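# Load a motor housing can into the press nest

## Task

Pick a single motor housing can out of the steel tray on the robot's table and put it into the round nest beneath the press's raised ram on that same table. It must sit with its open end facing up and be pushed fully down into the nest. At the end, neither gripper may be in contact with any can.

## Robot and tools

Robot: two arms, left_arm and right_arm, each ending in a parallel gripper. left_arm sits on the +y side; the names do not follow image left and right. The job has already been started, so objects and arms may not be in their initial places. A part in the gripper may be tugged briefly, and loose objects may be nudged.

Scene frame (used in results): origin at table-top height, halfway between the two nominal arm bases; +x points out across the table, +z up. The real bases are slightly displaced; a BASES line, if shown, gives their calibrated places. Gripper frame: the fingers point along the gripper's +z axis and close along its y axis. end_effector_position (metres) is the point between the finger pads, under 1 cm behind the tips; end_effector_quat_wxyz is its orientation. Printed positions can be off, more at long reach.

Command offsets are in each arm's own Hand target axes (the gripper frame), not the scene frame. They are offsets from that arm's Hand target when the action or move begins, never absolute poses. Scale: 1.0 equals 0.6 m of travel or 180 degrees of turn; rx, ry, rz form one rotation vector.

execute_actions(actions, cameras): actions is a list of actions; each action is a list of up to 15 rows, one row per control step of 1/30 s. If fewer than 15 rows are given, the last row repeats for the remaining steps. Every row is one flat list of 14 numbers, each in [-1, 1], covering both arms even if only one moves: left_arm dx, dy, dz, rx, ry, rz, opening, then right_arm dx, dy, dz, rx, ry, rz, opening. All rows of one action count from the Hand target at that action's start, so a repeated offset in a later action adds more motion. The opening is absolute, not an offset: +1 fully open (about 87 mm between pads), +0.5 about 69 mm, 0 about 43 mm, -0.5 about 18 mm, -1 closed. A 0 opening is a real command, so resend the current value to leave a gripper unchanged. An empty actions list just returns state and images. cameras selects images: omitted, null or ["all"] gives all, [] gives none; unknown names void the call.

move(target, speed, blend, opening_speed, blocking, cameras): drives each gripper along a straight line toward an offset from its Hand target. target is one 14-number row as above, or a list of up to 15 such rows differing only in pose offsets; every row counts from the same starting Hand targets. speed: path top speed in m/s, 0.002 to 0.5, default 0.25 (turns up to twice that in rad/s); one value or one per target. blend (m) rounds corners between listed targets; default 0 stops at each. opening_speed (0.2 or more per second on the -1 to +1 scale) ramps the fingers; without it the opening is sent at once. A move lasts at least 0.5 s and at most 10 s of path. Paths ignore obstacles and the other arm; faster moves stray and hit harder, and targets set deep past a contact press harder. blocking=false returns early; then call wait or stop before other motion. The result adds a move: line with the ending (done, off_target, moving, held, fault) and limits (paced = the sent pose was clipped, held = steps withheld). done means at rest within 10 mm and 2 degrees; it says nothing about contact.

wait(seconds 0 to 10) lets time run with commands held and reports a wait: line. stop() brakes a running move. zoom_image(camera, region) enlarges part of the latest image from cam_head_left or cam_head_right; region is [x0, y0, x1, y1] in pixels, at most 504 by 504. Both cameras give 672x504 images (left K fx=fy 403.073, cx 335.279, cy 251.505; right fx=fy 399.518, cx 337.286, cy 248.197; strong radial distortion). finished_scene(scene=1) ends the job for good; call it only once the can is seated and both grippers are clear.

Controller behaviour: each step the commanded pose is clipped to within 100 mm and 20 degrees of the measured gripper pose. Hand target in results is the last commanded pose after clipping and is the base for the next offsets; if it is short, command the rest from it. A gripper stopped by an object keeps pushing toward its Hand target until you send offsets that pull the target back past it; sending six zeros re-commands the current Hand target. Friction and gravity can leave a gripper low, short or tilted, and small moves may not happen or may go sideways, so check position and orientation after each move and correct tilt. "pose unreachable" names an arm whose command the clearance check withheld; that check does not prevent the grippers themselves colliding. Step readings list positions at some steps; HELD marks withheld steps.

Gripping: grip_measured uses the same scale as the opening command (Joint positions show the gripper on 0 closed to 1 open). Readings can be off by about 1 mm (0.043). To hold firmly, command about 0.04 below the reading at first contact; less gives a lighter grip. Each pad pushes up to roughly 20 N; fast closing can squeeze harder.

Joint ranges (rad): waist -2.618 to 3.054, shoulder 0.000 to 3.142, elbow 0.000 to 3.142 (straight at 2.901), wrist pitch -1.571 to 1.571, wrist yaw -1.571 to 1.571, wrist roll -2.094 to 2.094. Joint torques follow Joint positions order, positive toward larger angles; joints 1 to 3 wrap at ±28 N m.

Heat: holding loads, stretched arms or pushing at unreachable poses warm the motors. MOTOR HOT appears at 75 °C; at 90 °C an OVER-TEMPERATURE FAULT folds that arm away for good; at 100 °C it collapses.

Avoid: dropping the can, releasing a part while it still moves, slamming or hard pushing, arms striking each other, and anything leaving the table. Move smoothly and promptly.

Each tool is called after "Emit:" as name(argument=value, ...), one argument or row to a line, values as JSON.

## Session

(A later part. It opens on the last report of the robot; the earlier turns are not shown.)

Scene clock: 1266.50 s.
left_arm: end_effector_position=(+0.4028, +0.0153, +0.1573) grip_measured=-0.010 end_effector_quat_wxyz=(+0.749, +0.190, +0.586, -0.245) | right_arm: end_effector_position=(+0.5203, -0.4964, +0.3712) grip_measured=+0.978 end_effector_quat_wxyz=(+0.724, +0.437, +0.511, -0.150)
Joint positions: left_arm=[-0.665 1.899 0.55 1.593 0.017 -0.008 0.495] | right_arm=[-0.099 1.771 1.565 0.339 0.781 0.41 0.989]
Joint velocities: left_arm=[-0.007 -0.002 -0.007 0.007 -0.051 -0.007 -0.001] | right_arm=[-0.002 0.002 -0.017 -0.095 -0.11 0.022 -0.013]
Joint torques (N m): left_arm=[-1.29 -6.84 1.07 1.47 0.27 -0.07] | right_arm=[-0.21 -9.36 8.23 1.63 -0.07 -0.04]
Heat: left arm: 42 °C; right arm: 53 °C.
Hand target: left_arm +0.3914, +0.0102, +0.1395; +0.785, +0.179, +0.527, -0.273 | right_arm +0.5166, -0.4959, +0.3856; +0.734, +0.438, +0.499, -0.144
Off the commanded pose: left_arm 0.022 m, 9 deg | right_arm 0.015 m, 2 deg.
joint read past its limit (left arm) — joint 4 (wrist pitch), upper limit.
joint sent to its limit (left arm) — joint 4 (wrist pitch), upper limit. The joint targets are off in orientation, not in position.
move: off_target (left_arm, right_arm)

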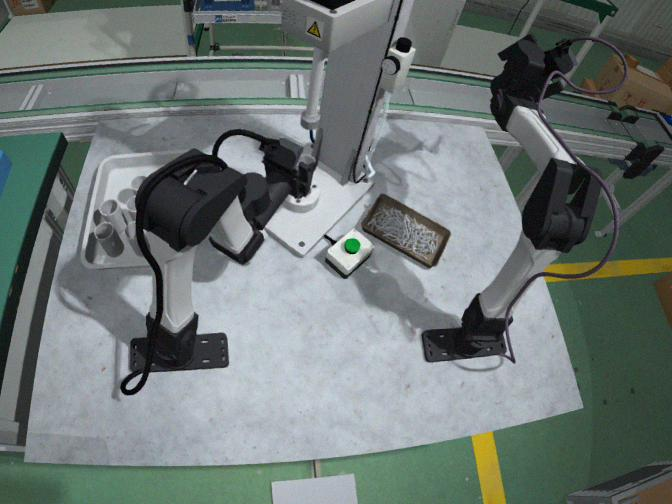

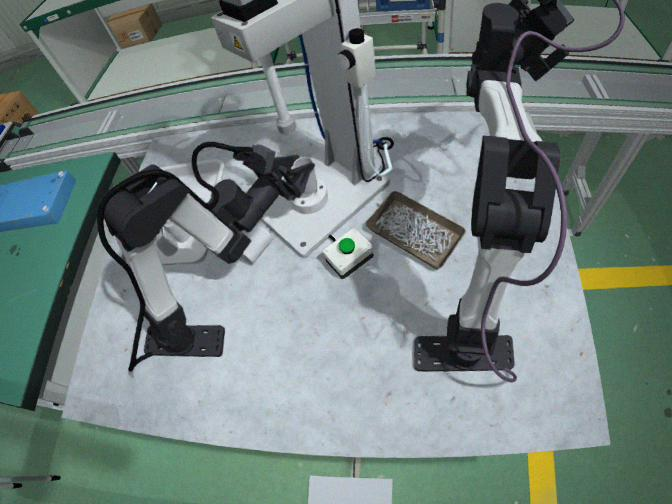

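Emit:
move(
  target=[
    [0.02,0.0,-0.025,0,0,0,-0.2,0,0,0,0,0,0,1],
    [0.04,0.0,-0.035,0,0,0,-0.2,0,0,0,0,0,0,1],
  ],
  speed=0.04,
)

Emit:
zoom_image(
  camera="cam_head_right",
  region=[265, 140, 345, 220],
)

Emit:
zoom_image(
  camera="cam_head_left",
  region=[265, 140, 345, 220],
)

Scene clock: 1273.67 s.
left_arm: end_effector_position=(+0.3965, +0.0196, +0.1531) grip_measured=-0.009 end_effector_quat_wxyz=(+0.744, +0.191, +0.592, -0.244) | right_arm: end_effector_position=(+0.5203, -0.4964, +0.3712) grip_measured=+0.978 end_effector_quat_wxyz=(+0.724, +0.437, +0.511, -0.150)
Joint positions: left_arm=[-0.665 1.881 0.517 1.593 0.016 -0.008 0.495] | right_arm=[-0.099 1.771 1.565 0.339 0.781 0.41 0.989]
Joint velocities: left_arm=[0.002 -0.017 -0.007 -0.066 -0.022 0.022 -0.001] | right_arm=[0.012 0.012 -0.007 0.051 -0.022 0.007 -0.034]
Joint torques (N m): left_arm=[-1.17 -2.43 -0.51 1.49 0.29 -0.08] | right_arm=[-0.23 -9.36 8.21 1.63 -0.06 -0.04]
Heat: left arm: 42 °C; right arm: 53 °C.
Hand target: left_arm +0.3831, +0.0166, +0.1095; +0.785, +0.179, +0.527, -0.273 | right_arm +0.5166, -0.4959, +0.3856; +0.734, +0.438, +0.499, -0.144
Off the commanded pose: left_arm 0.046 m, 10 deg | right_arm 0.015 m, 2 deg.
joint read past its limit (left arm) — joint 4 (wrist pitch), upper limit.
joint sent to its limit (left arm) — joint 4 (wrist pitch), upper limit. The joint targets are off in orientation, not in position.
move: off_target (left_arm, right_arm)

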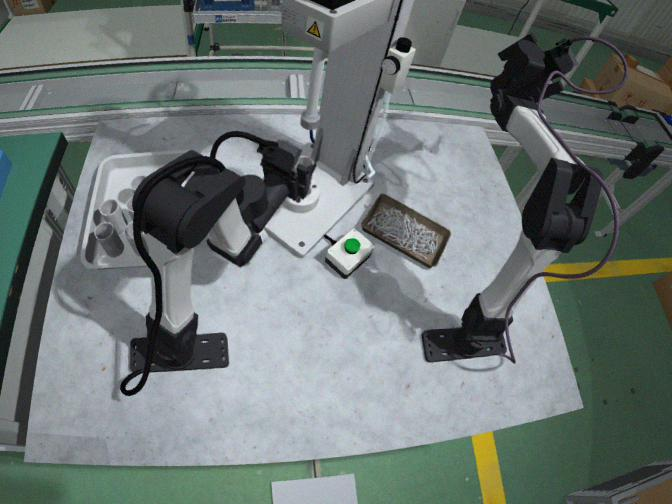

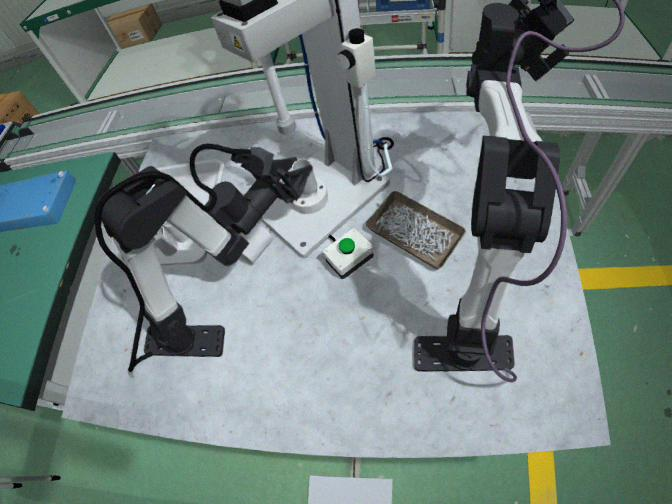

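Scaled by 6.300.

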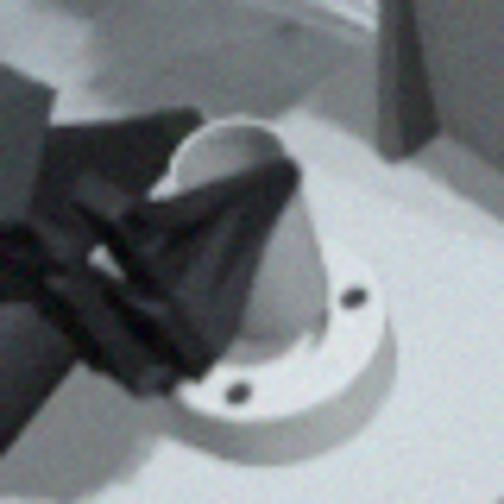

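Scaled by 6.300.

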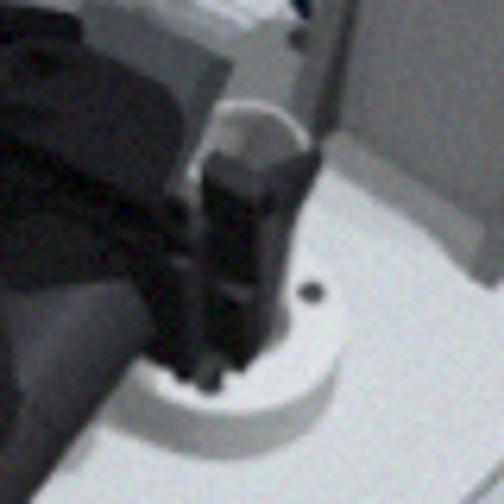

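Emit:
move(
  target=[-0.098,0.003,0.05,0,0,0,-0.2,0,0,0,0,0,0,1],
  speed=0.04,
)

Emit:
zoom_image(
  camera="cam_head_right",
  region=[265, 140, 345, 220],
)

Emit:
zoom_image(
  camera="cam_head_left",
  region=[265, 140, 345, 220],
)

Scene clock: 1283.83 s.
left_arm: end_effector_position=(+0.3945, +0.0180, +0.1580) grip_measured=-0.009 end_effector_quat_wxyz=(+0.744, +0.196, +0.589, -0.248) | right_arm: end_effector_position=(+0.5203, -0.4964, +0.3712) grip_measured=+0.978 end_effector_quat_wxyz=(+0.724, +0.437, +0.511, -0.150)
Joint positions: left_arm=[-0.665 1.862 0.517 1.578 0.03 -0.008 0.495] | right_arm=[-0.099 1.771 1.565 0.339 0.781 0.41 0.989]
Joint velocities: left_arm=[-0.012 0.012 0.017 0.022 -0.066 -0.007 -0.006] | right_arm=[-0.007 0.002 0.012 -0.007 -0.022 -0.066 -0.008]
Joint torques (N m): left_arm=[-0.59 -11.21 3.52 1.67 0.19 -0.1] | right_arm=[-0.23 -9.37 8.21 1.63 -0.06 -0.04]
Heat: left arm: 41 °C; right arm: 53 °C.
Hand target: left_arm +0.3888, +0.0145, +0.1754; +0.785, +0.180, +0.527, -0.273 | right_arm +0.5166, -0.4959, +0.3856; +0.734, +0.438, +0.499, -0.144
Off the commanded pose: left_arm 0.018 m, 9 deg | right_arm 0.015 m, 2 deg.
joint sent to its limit (left arm) — joint 4 (wrist pitch), upper limit. The joint targets are off in orientation, not in position.
move: off_target (left_arm, right_arm)

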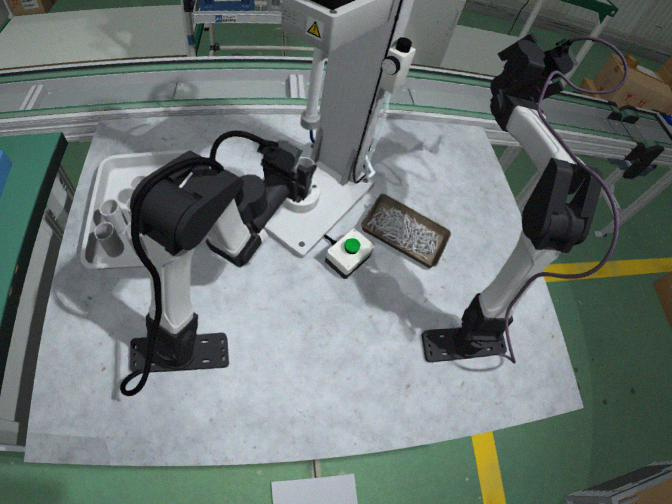

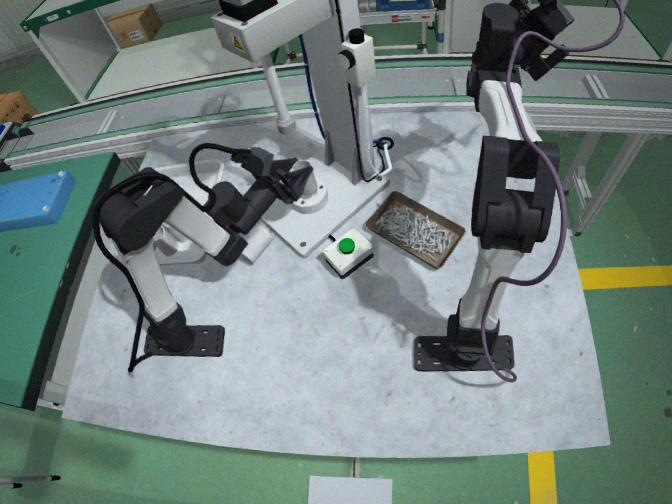

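Scaled by 6.300.

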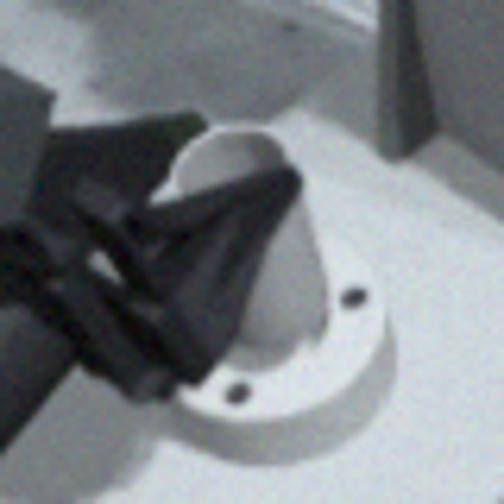

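Scaled by 6.300.

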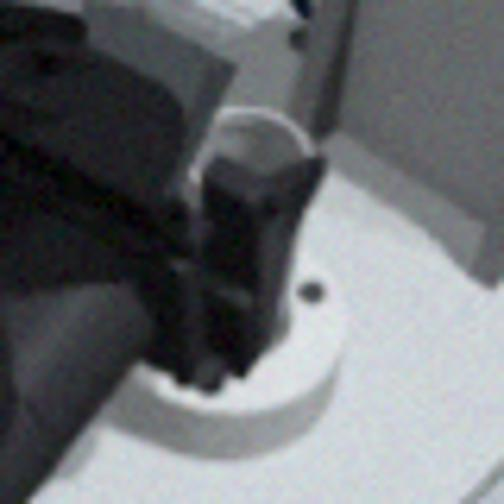

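Emit:
move(
  target=[0.091,0.002,-0.02,0,0,0,-0.2,0,0,0,0,0,0,1],
  speed=0.04,
)

Emit:
zoom_image(
  camera="cam_head_right",
  region=[265, 140, 345, 220],
)

Emit:
zoom_image(
  camera="cam_head_left",
  region=[265, 140, 345, 220],
)

Scene clock: 1290.27 s.
left_arm: end_effector_position=(+0.4023, +0.0124, +0.1570) grip_measured=-0.009 end_effector_quat_wxyz=(+0.747, +0.195, +0.584, -0.249) | right_arm: end_effector_position=(+0.5203, -0.4964, +0.3712) grip_measured=+0.978 end_effector_quat_wxyz=(+0.724, +0.437, +0.511, -0.150)
Joint positions: left_arm=[-0.665 1.904 0.555 1.593 0.031 -0.008 0.495] | right_arm=[-0.099 1.771 1.565 0.339 0.781 0.41 0.989]
Joint velocities: left_arm=[0.007 0.012 -0.007 -0.007 0.022 0.081 -0.006] | right_arm=[0.002 -0.012 0.007 0.037 -0.022 -0.007 0.013]
Joint torques (N m): left_arm=[-0.4 -2.48 1.44 1.47 0.2 -0.05] | right_arm=[-0.23 -9.36 8.21 1.63 -0.06 -0.04]
Heat: left arm: 40 °C; right arm: 53 °C.
Hand target: left_arm +0.3968, +0.0098, +0.1200; +0.785, +0.179, +0.527, -0.273 | right_arm +0.5166, -0.4959, +0.3856; +0.734, +0.438, +0.499, -0.144
Off the commanded pose: left_arm 0.037 m, 9 deg | right_arm 0.015 m, 2 deg.
joint read past its limit (left arm) — joint 4 (wrist pitch), upper limit.
joint sent to its limit (left arm) — joint 4 (wrist pitch), upper limit. The joint targets are off in orientation, not in position.
move: off_target (left_arm, right_arm)

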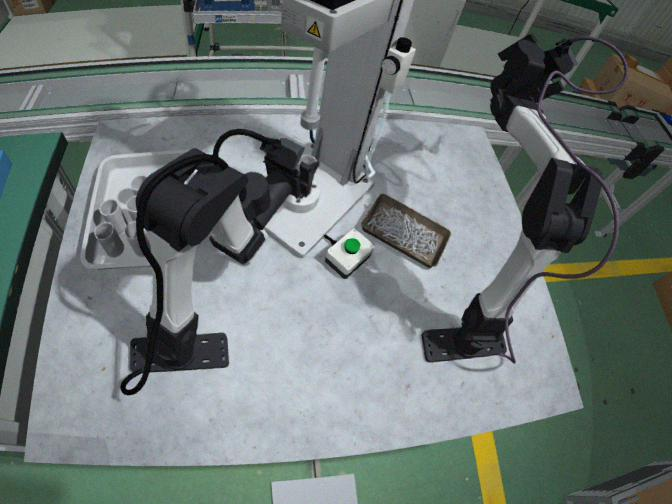

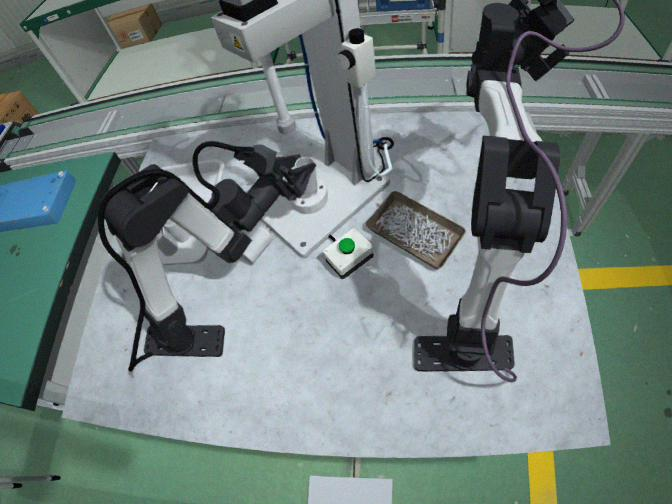

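Scaled by 6.300.

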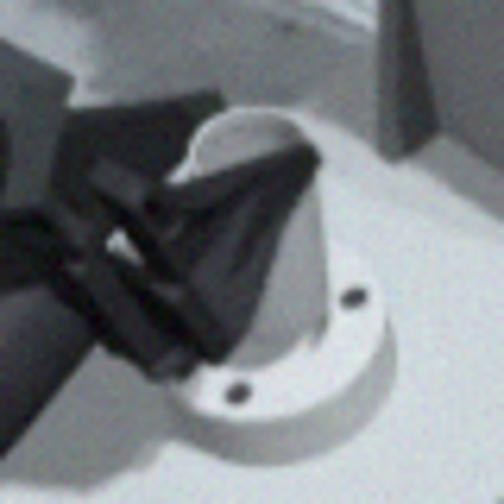

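Scaled by 6.300.

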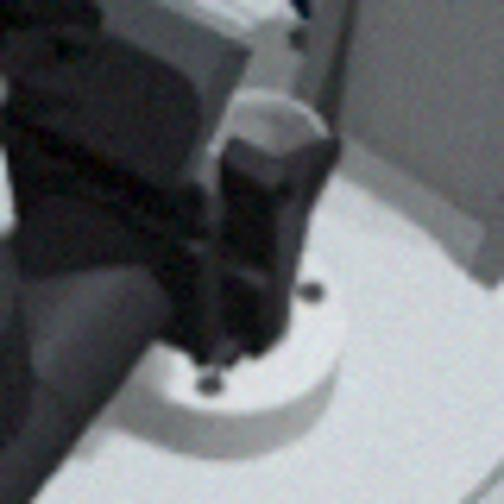

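Emit:
move(
  target=[
    [-0.091,-0.002,0.02,0,0,0,-0.2,0,0,0,0,0,0,1],
    [-0.07,-0.003,0.0,0,0,0,-0.2,0,0,0,0,0,0,1],
    [0.02,-0.003,-0.03,0,0,0,-0.2,0,0,0,0,0,0,1],
  ],
  speed=0.03,
)

Emit:
zoom_image(
  camera="cam_head_right",
  region=[265, 140, 345, 220],
)

Emit:
zoom_image(
  camera="cam_head_left",
  region=[265, 140, 345, 220],
)

Scene clock: 1302.47 s.
left_arm: end_effector_position=(+0.3950, +0.0172, +0.1521) grip_measured=-0.009 end_effector_quat_wxyz=(+0.742, +0.197, +0.591, -0.249) | right_arm: end_effector_position=(+0.5203, -0.4964, +0.3712) grip_measured=+0.978 end_effector_quat_wxyz=(+0.724, +0.437, +0.511, -0.150)
Joint positions: left_arm=[-0.665 1.884 0.517 1.593 0.032 -0.008 0.495] | right_arm=[-0.099 1.771 1.565 0.339 0.781 0.41 0.989]
Joint velocities: left_arm=[0.012 0.002 -0.007 0.007 0.037 -0.081 0.004] | right_arm=[0.002 -0.002 -0.007 -0.037 -0.022 -0.022 -0.029]
Joint torques (N m): left_arm=[-0.84 -0.43 0.06 1.47 0.18 -0.02] | right_arm=[-0.23 -9.36 8.21 1.63 -0.06 -0.04]
Heat: left arm: 40 °C; right arm: 53 °C.
Hand target: left_arm +0.3861, +0.0158, +0.1021; +0.785, +0.179, +0.527, -0.273 | right_arm +0.5166, -0.4959, +0.3856; +0.734, +0.438, +0.499, -0.144
Off the commanded pose: left_arm 0.051 m, 10 deg | right_arm 0.015 m, 2 deg.
joint read past its limit (left arm) — joint 4 (wrist pitch), upper limit.
joint sent to its limit (left arm) — joint 4 (wrist pitch), upper limit. The joint targets are off in position and orientation.
move: off_target (left_arm, right_arm)

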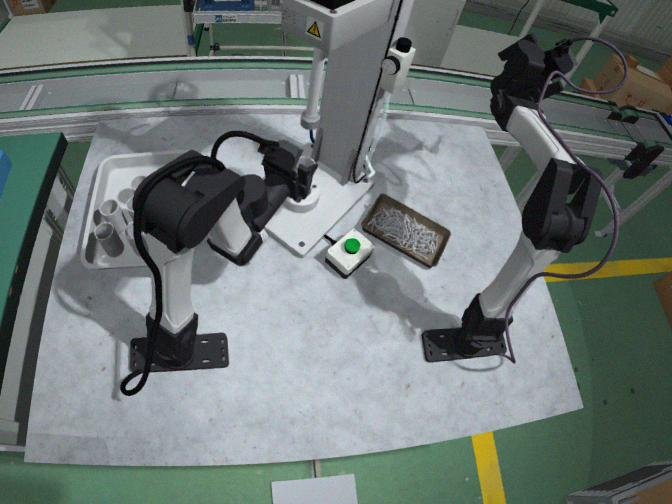

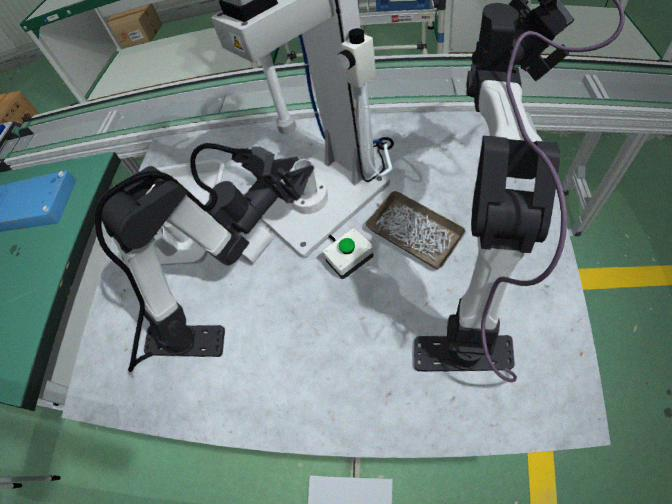

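Scaled by 6.300.

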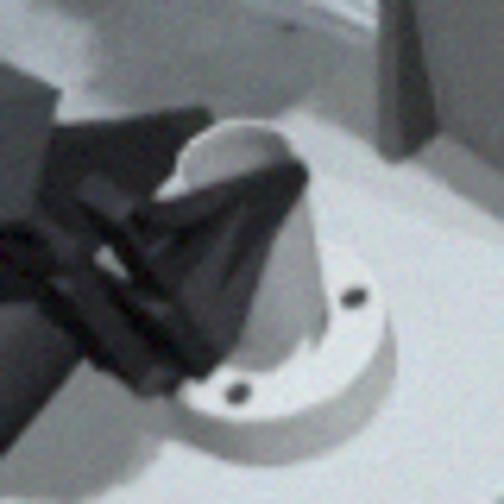

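Scaled by 6.300.

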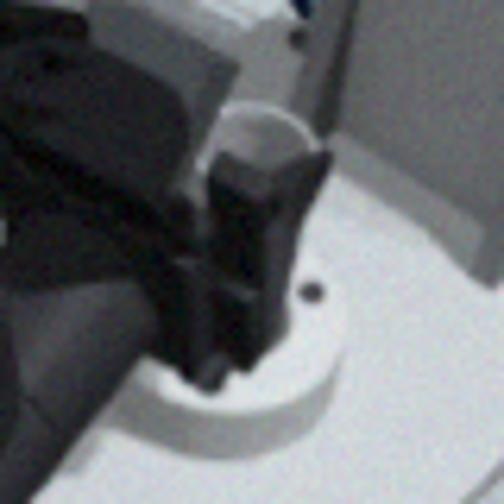

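Emit:
move(
  target=[
    [-0.03,0.02,0.018,0,0,0,-0.2,0,0,0,0,0,0,1],
    [-0.03,-0.025,0.018,0,0,0,-0.2,0,0,0,0,0,0,1],
    [-0.03,0,0.018,0,0,0,-0.2,0,0,0,0,0,0,1],
    [-0.04,0,-0.002,0,0,0,-0.2,0,0,0,0,0,0,1],
    [-0.015,0,0.01,0,0,0,-0.2,0,0,0,0,0,0,1],
  ],
  speed=0.03,
)

Emit:
zoom_image(
  camera="cam_head_right",
  region=[265, 140, 345, 220],
)

Emit:
zoom_image(
  camera="cam_head_left",
  region=[265, 140, 345, 220],
)

Scene clock: 1318.03 s.
left_arm: end_effector_position=(+0.3936, +0.0155, +0.1547) grip_measured=-0.009 end_effector_quat_wxyz=(+0.745, +0.197, +0.589, -0.243) | right_arm: end_effector_position=(+0.5203, -0.4964, +0.3712) grip_measured=+0.978 end_effector_quat_wxyz=(+0.724, +0.437, +0.511, -0.150)
Joint positions: left_arm=[-0.679 1.879 0.518 1.593 0.011 0.004 0.496] | right_arm=[-0.099 1.771 1.565 0.339 0.781 0.41 0.989]
Joint velocities: left_arm=[0.017 -0.012 0.007 -0.037 0.007 0.007 0.004] | right_arm=[-0.027 0.002 0.012 0.022 -0.007 0.051 -0.003]
Joint torques (N m): left_arm=[0.28 -1.43 0.91 1.5 0.32 -0.16] | right_arm=[-0.23 -9.36 8.21 1.63 -0.06 -0.04]
Heat: left arm: 40 °C; right arm: 53 °C.
Hand target: left_arm +0.3879, +0.0145, +0.1128; +0.785, +0.179, +0.527, -0.273 | right_arm +0.5166, -0.4959, +0.3856; +0.734, +0.438, +0.499, -0.144
Off the commanded pose: left_arm 0.042 m, 9 deg | right_arm 0.015 m, 2 deg.
joint read past its limit (left arm) — joint 4 (wrist pitch), upper limit.
joint sent to its limit (left arm) — joint 4 (wrist pitch), upper limit. The joint targets are off in orientation, not in position.
move: off_target (left_arm, right_arm)

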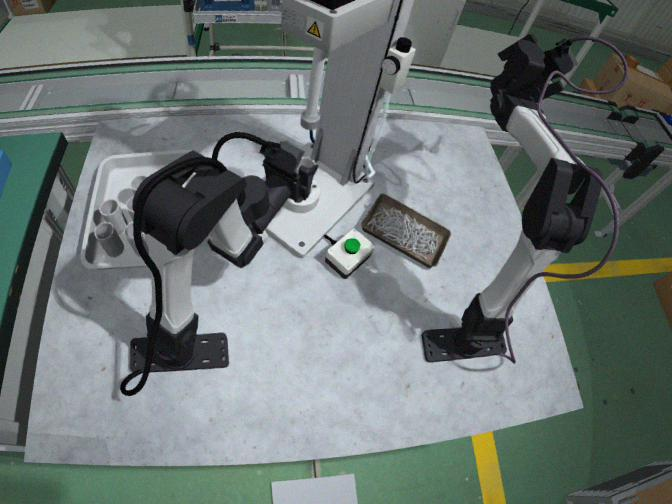

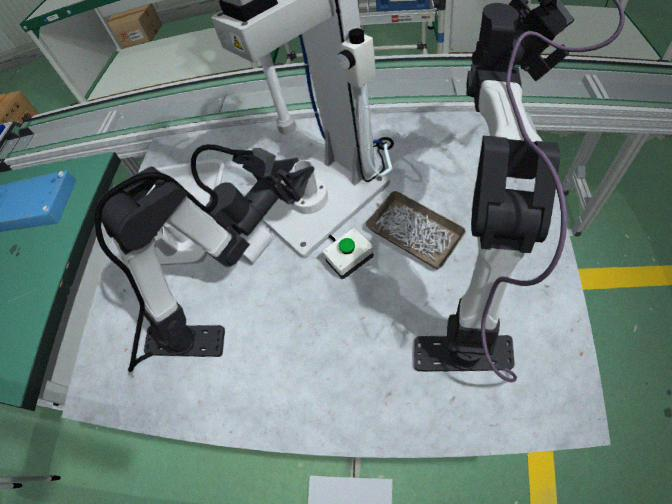

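Scaled by 6.300.

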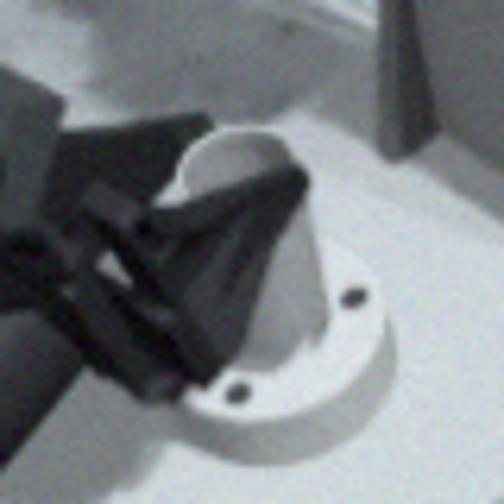

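Scaled by 6.300.

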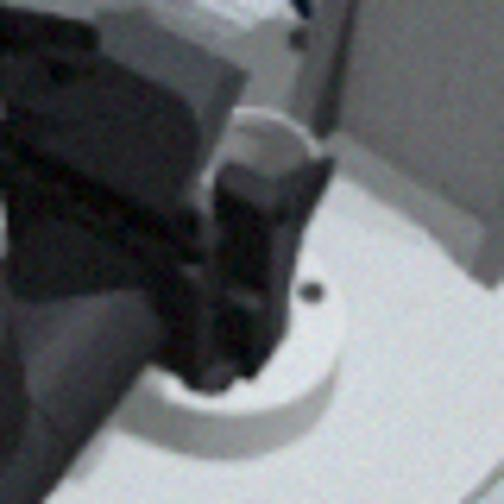

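Emit:
move(
  target=[-0.075,0.004,0.03,0,0,0,-0.2,0,0,0,0,0,0,1],
  speed=0.03,
)

Emit:
move(
  target=[0,0,0,0,0,0,0.2,0,0,0,0,0,0,1],
  opening_speed=0.2,
)

Emit:
zoom_image(
  camera="cam_head_right",
  region=[265, 140, 345, 220],
)

Emit:
zoom_image(
  camera="cam_head_left",
  region=[265, 140, 345, 220],
)

Scene clock: 1327.17 s.
left_arm: end_effector_position=(+0.3937, +0.0161, +0.1577) grip_measured=-0.009 end_effector_quat_wxyz=(+0.746, +0.197, +0.586, -0.248) | right_arm: end_effector_position=(+0.5203, -0.4964, +0.3712) grip_measured=+0.978 end_effector_quat_wxyz=(+0.724, +0.437, +0.511, -0.150)
Joint positions: left_arm=[-0.672 1.872 0.518 1.593 0.027 -0.002 0.496] | right_arm=[-0.099 1.771 1.565 0.339 0.781 0.41 0.989]
Joint velocities: left_arm=[-0.012 0.007 -0.017 -0.051 -0.066 -0.037 0.001] | right_arm=[-0.017 0.012 0.007 -0.022 -0.066 0.007 -0.008]
Joint torques (N m): left_arm=[0.39 -9.92 2.58 1.49 0.29 -0.15] | right_arm=[-0.23 -9.35 8.21 1.63 -0.06 -0.04]
Heat: left arm: 40 °C; right arm: 53 °C.
Hand target: left_arm +0.3893, +0.0165, +0.1615; +0.785, +0.180, +0.527, -0.273 | right_arm +0.5166, -0.4959, +0.3856; +0.734, +0.438, +0.499, -0.144
Off the commanded pose: left_arm 0.006 m, 9 deg | right_arm 0.015 m, 2 deg.
joint read past its limit (left arm) — joint 4 (wrist pitch), upper limit.
joint sent to its limit (left arm) — joint 4 (wrist pitch), upper limit. The joint targets are off in orientation, not in position.
move: off_target (left_arm, right_arm)

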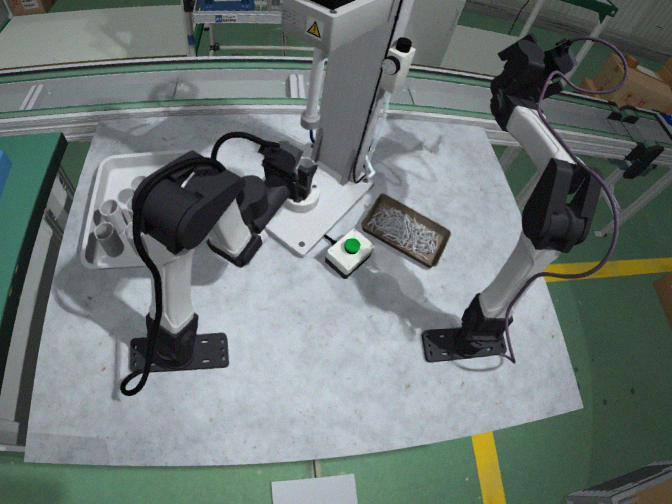

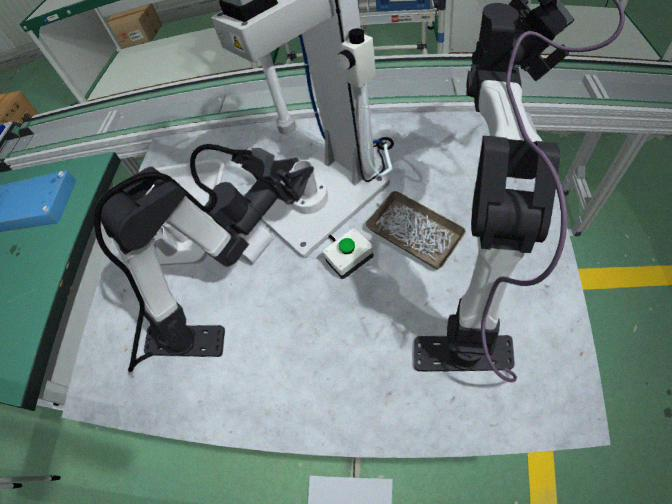

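Scene clock: 1329.37 s.
left_arm: end_effector_position=(+0.3914, +0.0148, +0.1559) grip_measured=+0.200 end_effector_quat_wxyz=(+0.743, +0.201, +0.587, -0.253) | right_arm: end_effector_position=(+0.5203, -0.4964, +0.3712) grip_measured=+0.978 end_effector_quat_wxyz=(+0.724, +0.437, +0.511, -0.150)
Joint positions: left_arm=[-0.672 1.872 0.513 1.593 0.039 -0.008 0.6] | right_arm=[-0.099 1.771 1.565 0.339 0.781 0.41 0.989]
Joint velocities: left_arm=[-0.012 0.007 -0.002 -0.007 -0.051 -0.051 0.001] | right_arm=[-0.002 -0.007 -0.002 0.007 0.037 -0.051 0.013]
Joint torques (N m): left_arm=[0.51 -9.92 2.99 1.49 0.16 -0.07] | right_arm=[-0.23 -9.36 8.21 1.63 -0.06 -0.04]
Heat: left arm: 40 °C; right arm: 53 °C.
Hand target: left_arm +0.3892, +0.0165, +0.1615; +0.785, +0.180, +0.527, -0.273 | right_arm +0.5166, -0.4959, +0.3856; +0.734, +0.438, +0.499, -0.144
Off the commanded pose: left_arm 0.006 m, 9 deg | right_arm 0.015 m, 2 deg.
joint read past its limit (left arm) — joint 4 (wrist pitch), upper limit.
joint sent to its limit (left arm) — joint 4 (wrist pitch), upper limit. The joint targets are off in orientation, not in position.
move: off_target (left_arm, right_arm)

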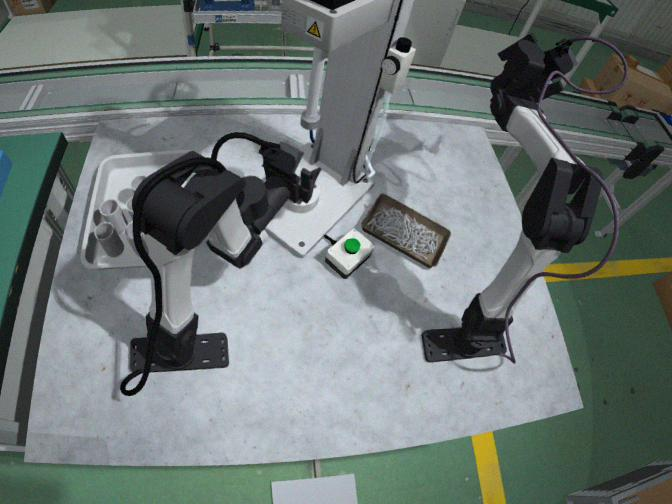

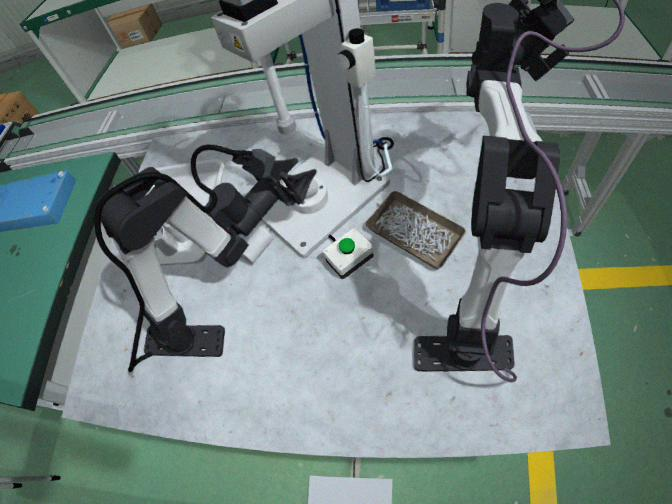

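Scaled by 6.300.

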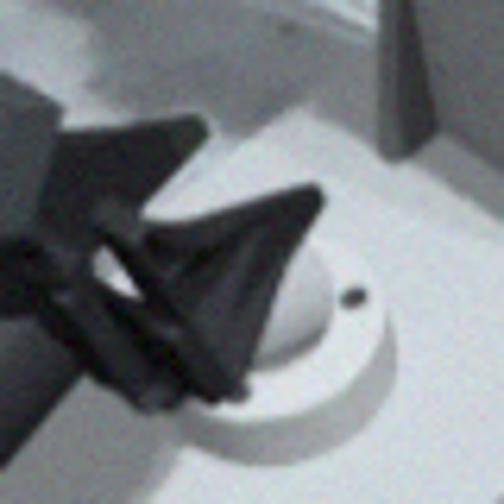

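Scaled by 6.300.

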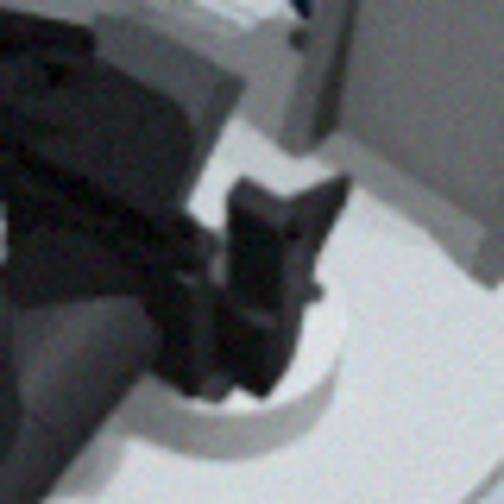

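Emit:
move(
  target=[0,0,0,0,0,0,0.6,0,0,0,0,0,0,1],
  opening_speed=0.4,
)

Emit:
zoom_image(
  camera="cam_head_right",
  region=[265, 140, 345, 220],
)

Emit:
zoom_image(
  camera="cam_head_left",
  region=[265, 140, 345, 220],
)

Scene clock: 1334.70 s.
left_arm: end_effector_position=(+0.3914, +0.0148, +0.1559) grip_measured=+0.600 end_effector_quat_wxyz=(+0.743, +0.201, +0.587, -0.253) | right_arm: end_effector_position=(+0.5203, -0.4964, +0.3712) grip_measured=+0.978 end_effector_quat_wxyz=(+0.724, +0.437, +0.511, -0.150)
Joint positions: left_arm=[-0.672 1.872 0.513 1.593 0.039 -0.008 0.8] | right_arm=[-0.099 1.771 1.565 0.339 0.781 0.41 0.989]
Joint velocities: left_arm=[-0.007 -0.007 0.017 0.051 -0.022 -0.007 -0.008] | right_arm=[-0.002 0.002 -0.002 -0.037 -0.007 -0.007 0.003]
Joint torques (N m): left_arm=[0.47 -9.92 2.92 1.52 0.15 -0.06] | right_arm=[-0.23 -9.36 8.21 1.63 -0.06 -0.04]
Heat: left arm: 40 °C; right arm: 53 °C.
Hand target: left_arm +0.3893, +0.0165, +0.1615; +0.785, +0.180, +0.526, -0.273 | right_arm +0.5166, -0.4959, +0.3856; +0.734, +0.438, +0.499, -0.144
Off the commanded pose: left_arm 0.006 m, 9 deg | right_arm 0.015 m, 2 deg.
joint read past its limit (left arm) — joint 4 (wrist pitch), upper limit.
joint sent to its limit (left arm) — joint 4 (wrist pitch), upper limit. The joint targets are off in orientation, not in position.
move: off_target (left_arm, right_arm)

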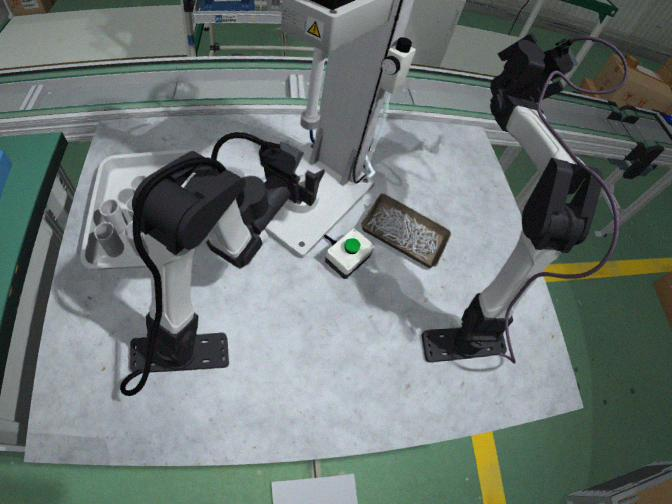

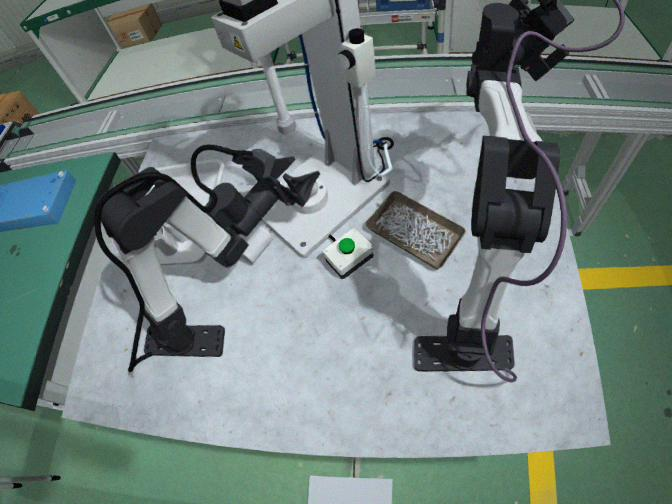

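Scaled by 6.300.

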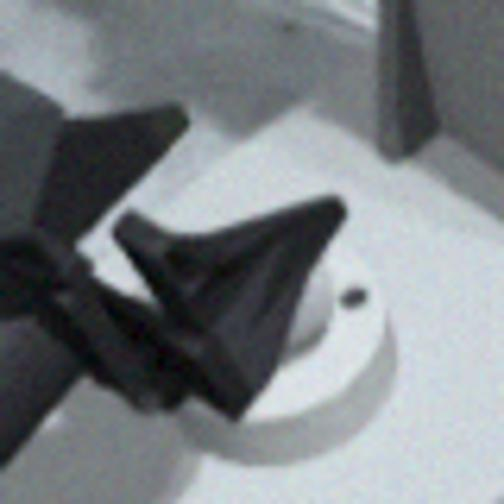

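Scaled by 6.300.

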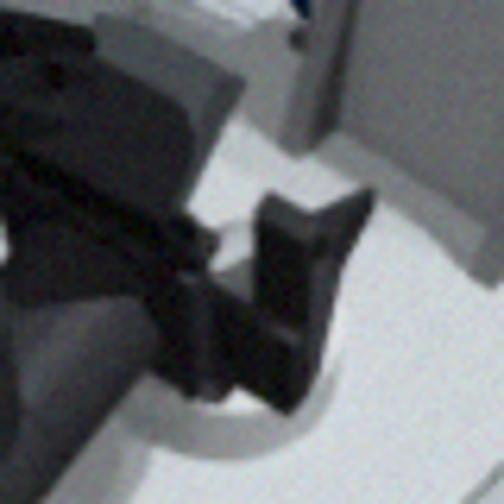

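Emit:
move(
  target=[
    [-0.076,0,-0.185,0,0,0,0.6,0,0,0,0,0,0,1],
    [-0.15,0,-0.185,0,0,0,0.6,0,0,0,0,0,0,1],
  ],
  speed=0.08,
)

Emit:
zoom_image(
  camera="cam_head_right",
  region=[265, 140, 345, 220],
)

Emit:
zoom_image(
  camera="cam_head_left",
  region=[265, 140, 345, 220],
)

Scene clock: 1340.43 s.
left_arm: end_effector_position=(+0.2825, +0.0987, +0.2077) grip_measured=+0.600 end_effector_quat_wxyz=(+0.783, +0.184, +0.532, -0.267) | right_arm: end_effector_position=(+0.5203, -0.4964, +0.3712) grip_measured=+0.978 end_effector_quat_wxyz=(+0.724, +0.437, +0.511, -0.150)
Joint positions: left_arm=[-0.634 1.241 0.027 1.591 0.075 -0.025 0.8] | right_arm=[-0.099 1.771 1.565 0.339 0.781 0.41 0.989]
Joint velocities: left_arm=[-0.007 0.022 -0.012 0.051 0.007 -0.037 -0.008] | right_arm=[-0.007 0.002 -0.007 -0.066 -0.007 -0.022 -0.008]
Joint torques (N m): left_arm=[0.73 -3.32 3.41 1.39 0.15 -0.06] | right_arm=[-0.23 -9.36 8.21 1.63 -0.06 -0.04]
Heat: left arm: 40 °C; right arm: 53 °C.
Hand target: left_arm +0.2808, +0.0999, +0.2066; +0.785, +0.181, +0.526, -0.272 | right_arm +0.5166, -0.4959, +0.3856; +0.734, +0.438, +0.499, -0.144
Off the commanded pose: left_arm 0.006 m, 1 deg | right_arm 0.015 m, 2 deg.
joint read past its limit (left arm) — joint 4 (wrist pitch), upper limit.
joint sent to its limit (left arm) — joint 4 (wrist pitch), upper limit. The joint targets are off in position, not in orientation.
move: off_target (right_arm)

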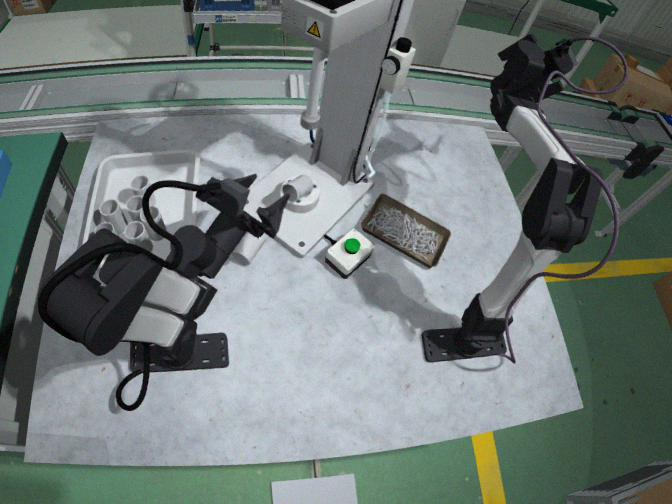

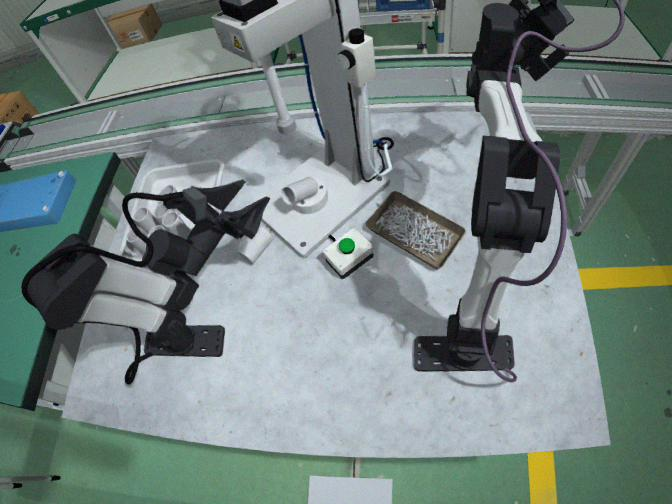

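Scaled by 6.300.

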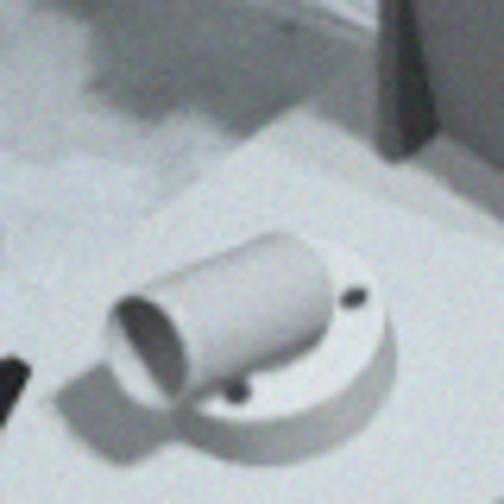

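Scaled by 6.300.

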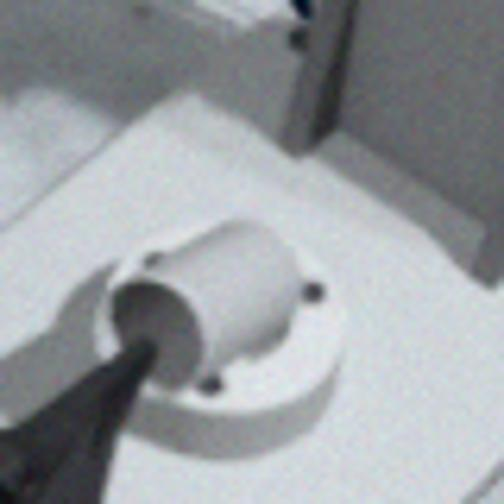

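Emit:
move(
  target=[
    [0,0,0,0,0.372,0,0.8,0,0,0,0,0,0,1],
    [0.0945,0.006,0.089,0,0.372,0,0.8,0,0,0,0,0,0,1],
  ],
  speed=0.15,
)

Emit:
zoom_image(
  camera="cam_head_right",
  region=[235, 130, 345, 240],
)

Emit:
zoom_image(
  camera="cam_head_left",
  region=[235, 130, 345, 240],
)

Scene clock: 1363.67 s.
left_arm: end_effector_position=(+0.3192, +0.0742, +0.1635) grip_measured=+0.800 end_effector_quat_wxyz=(+0.334, +0.292, +0.887, -0.125) | right_arm: end_effector_position=(+0.5203, -0.4964, +0.3712) grip_measured=+0.978 end_effector_quat_wxyz=(+0.724, +0.437, +0.511, -0.150)
Joint positions: left_arm=[-0.65 1.421 1.192 -0.615 0.053 0.019 0.9] | right_arm=[-0.099 1.771 1.565 0.339 0.781 0.41 0.989]
Joint velocities: left_arm=[0.007 -0.012 0.007 0.022 0.022 -0.007 -0.014] | right_arm=[-0.012 -0.022 0.007 0.022 0.037 -0.007 0.008]
Joint torques (N m): left_arm=[-0.64 -1.62 9.44 1.98 0.04 0.16] | right_arm=[-0.23 -9.36 8.21 1.63 -0.06 -0.04]
Heat: left arm: 40 °C; right arm: 53 °C.
Hand target: left_arm +0.3425, +0.0573, +0.1710; +0.364, +0.295, +0.874, -0.129 | right_arm +0.5166, -0.4959, +0.3856; +0.734, +0.438, +0.499, -0.144
Off the commanded pose: left_arm 0.027 m, 4 deg | right_arm 0.015 m, 2 deg.
move: off_target (left_arm, right_arm)

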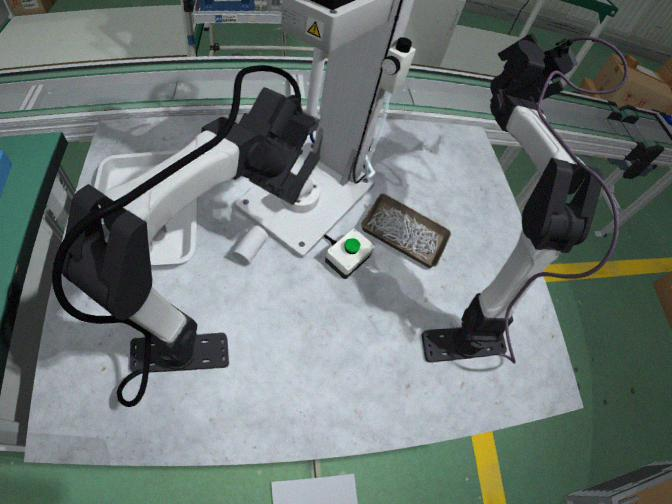

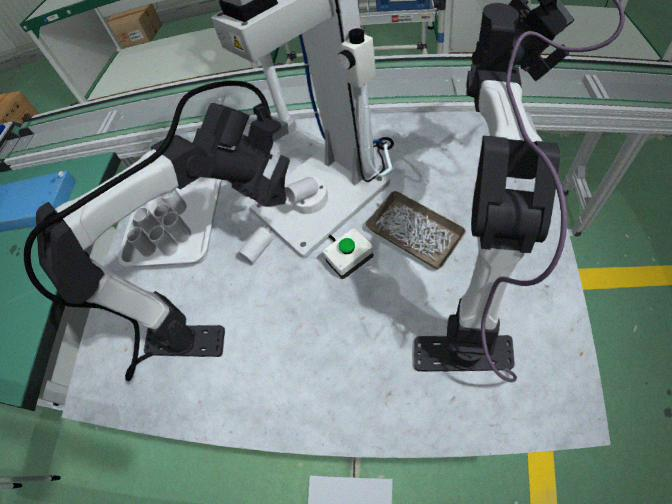

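Scaled by 4.582.

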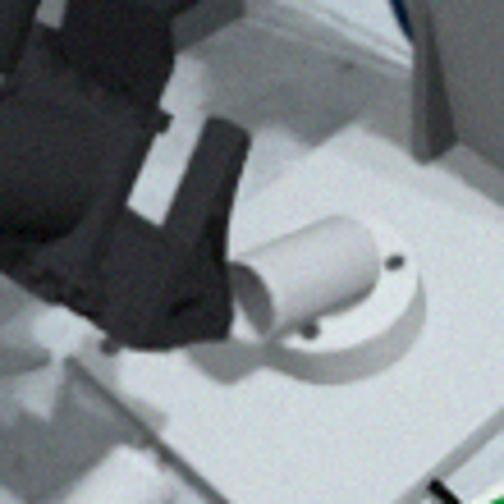

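Scaled by 4.582.

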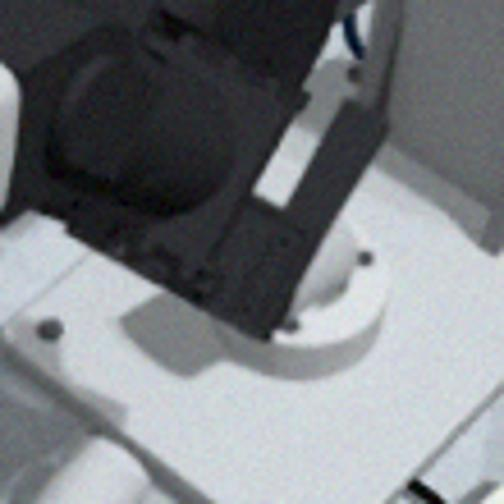

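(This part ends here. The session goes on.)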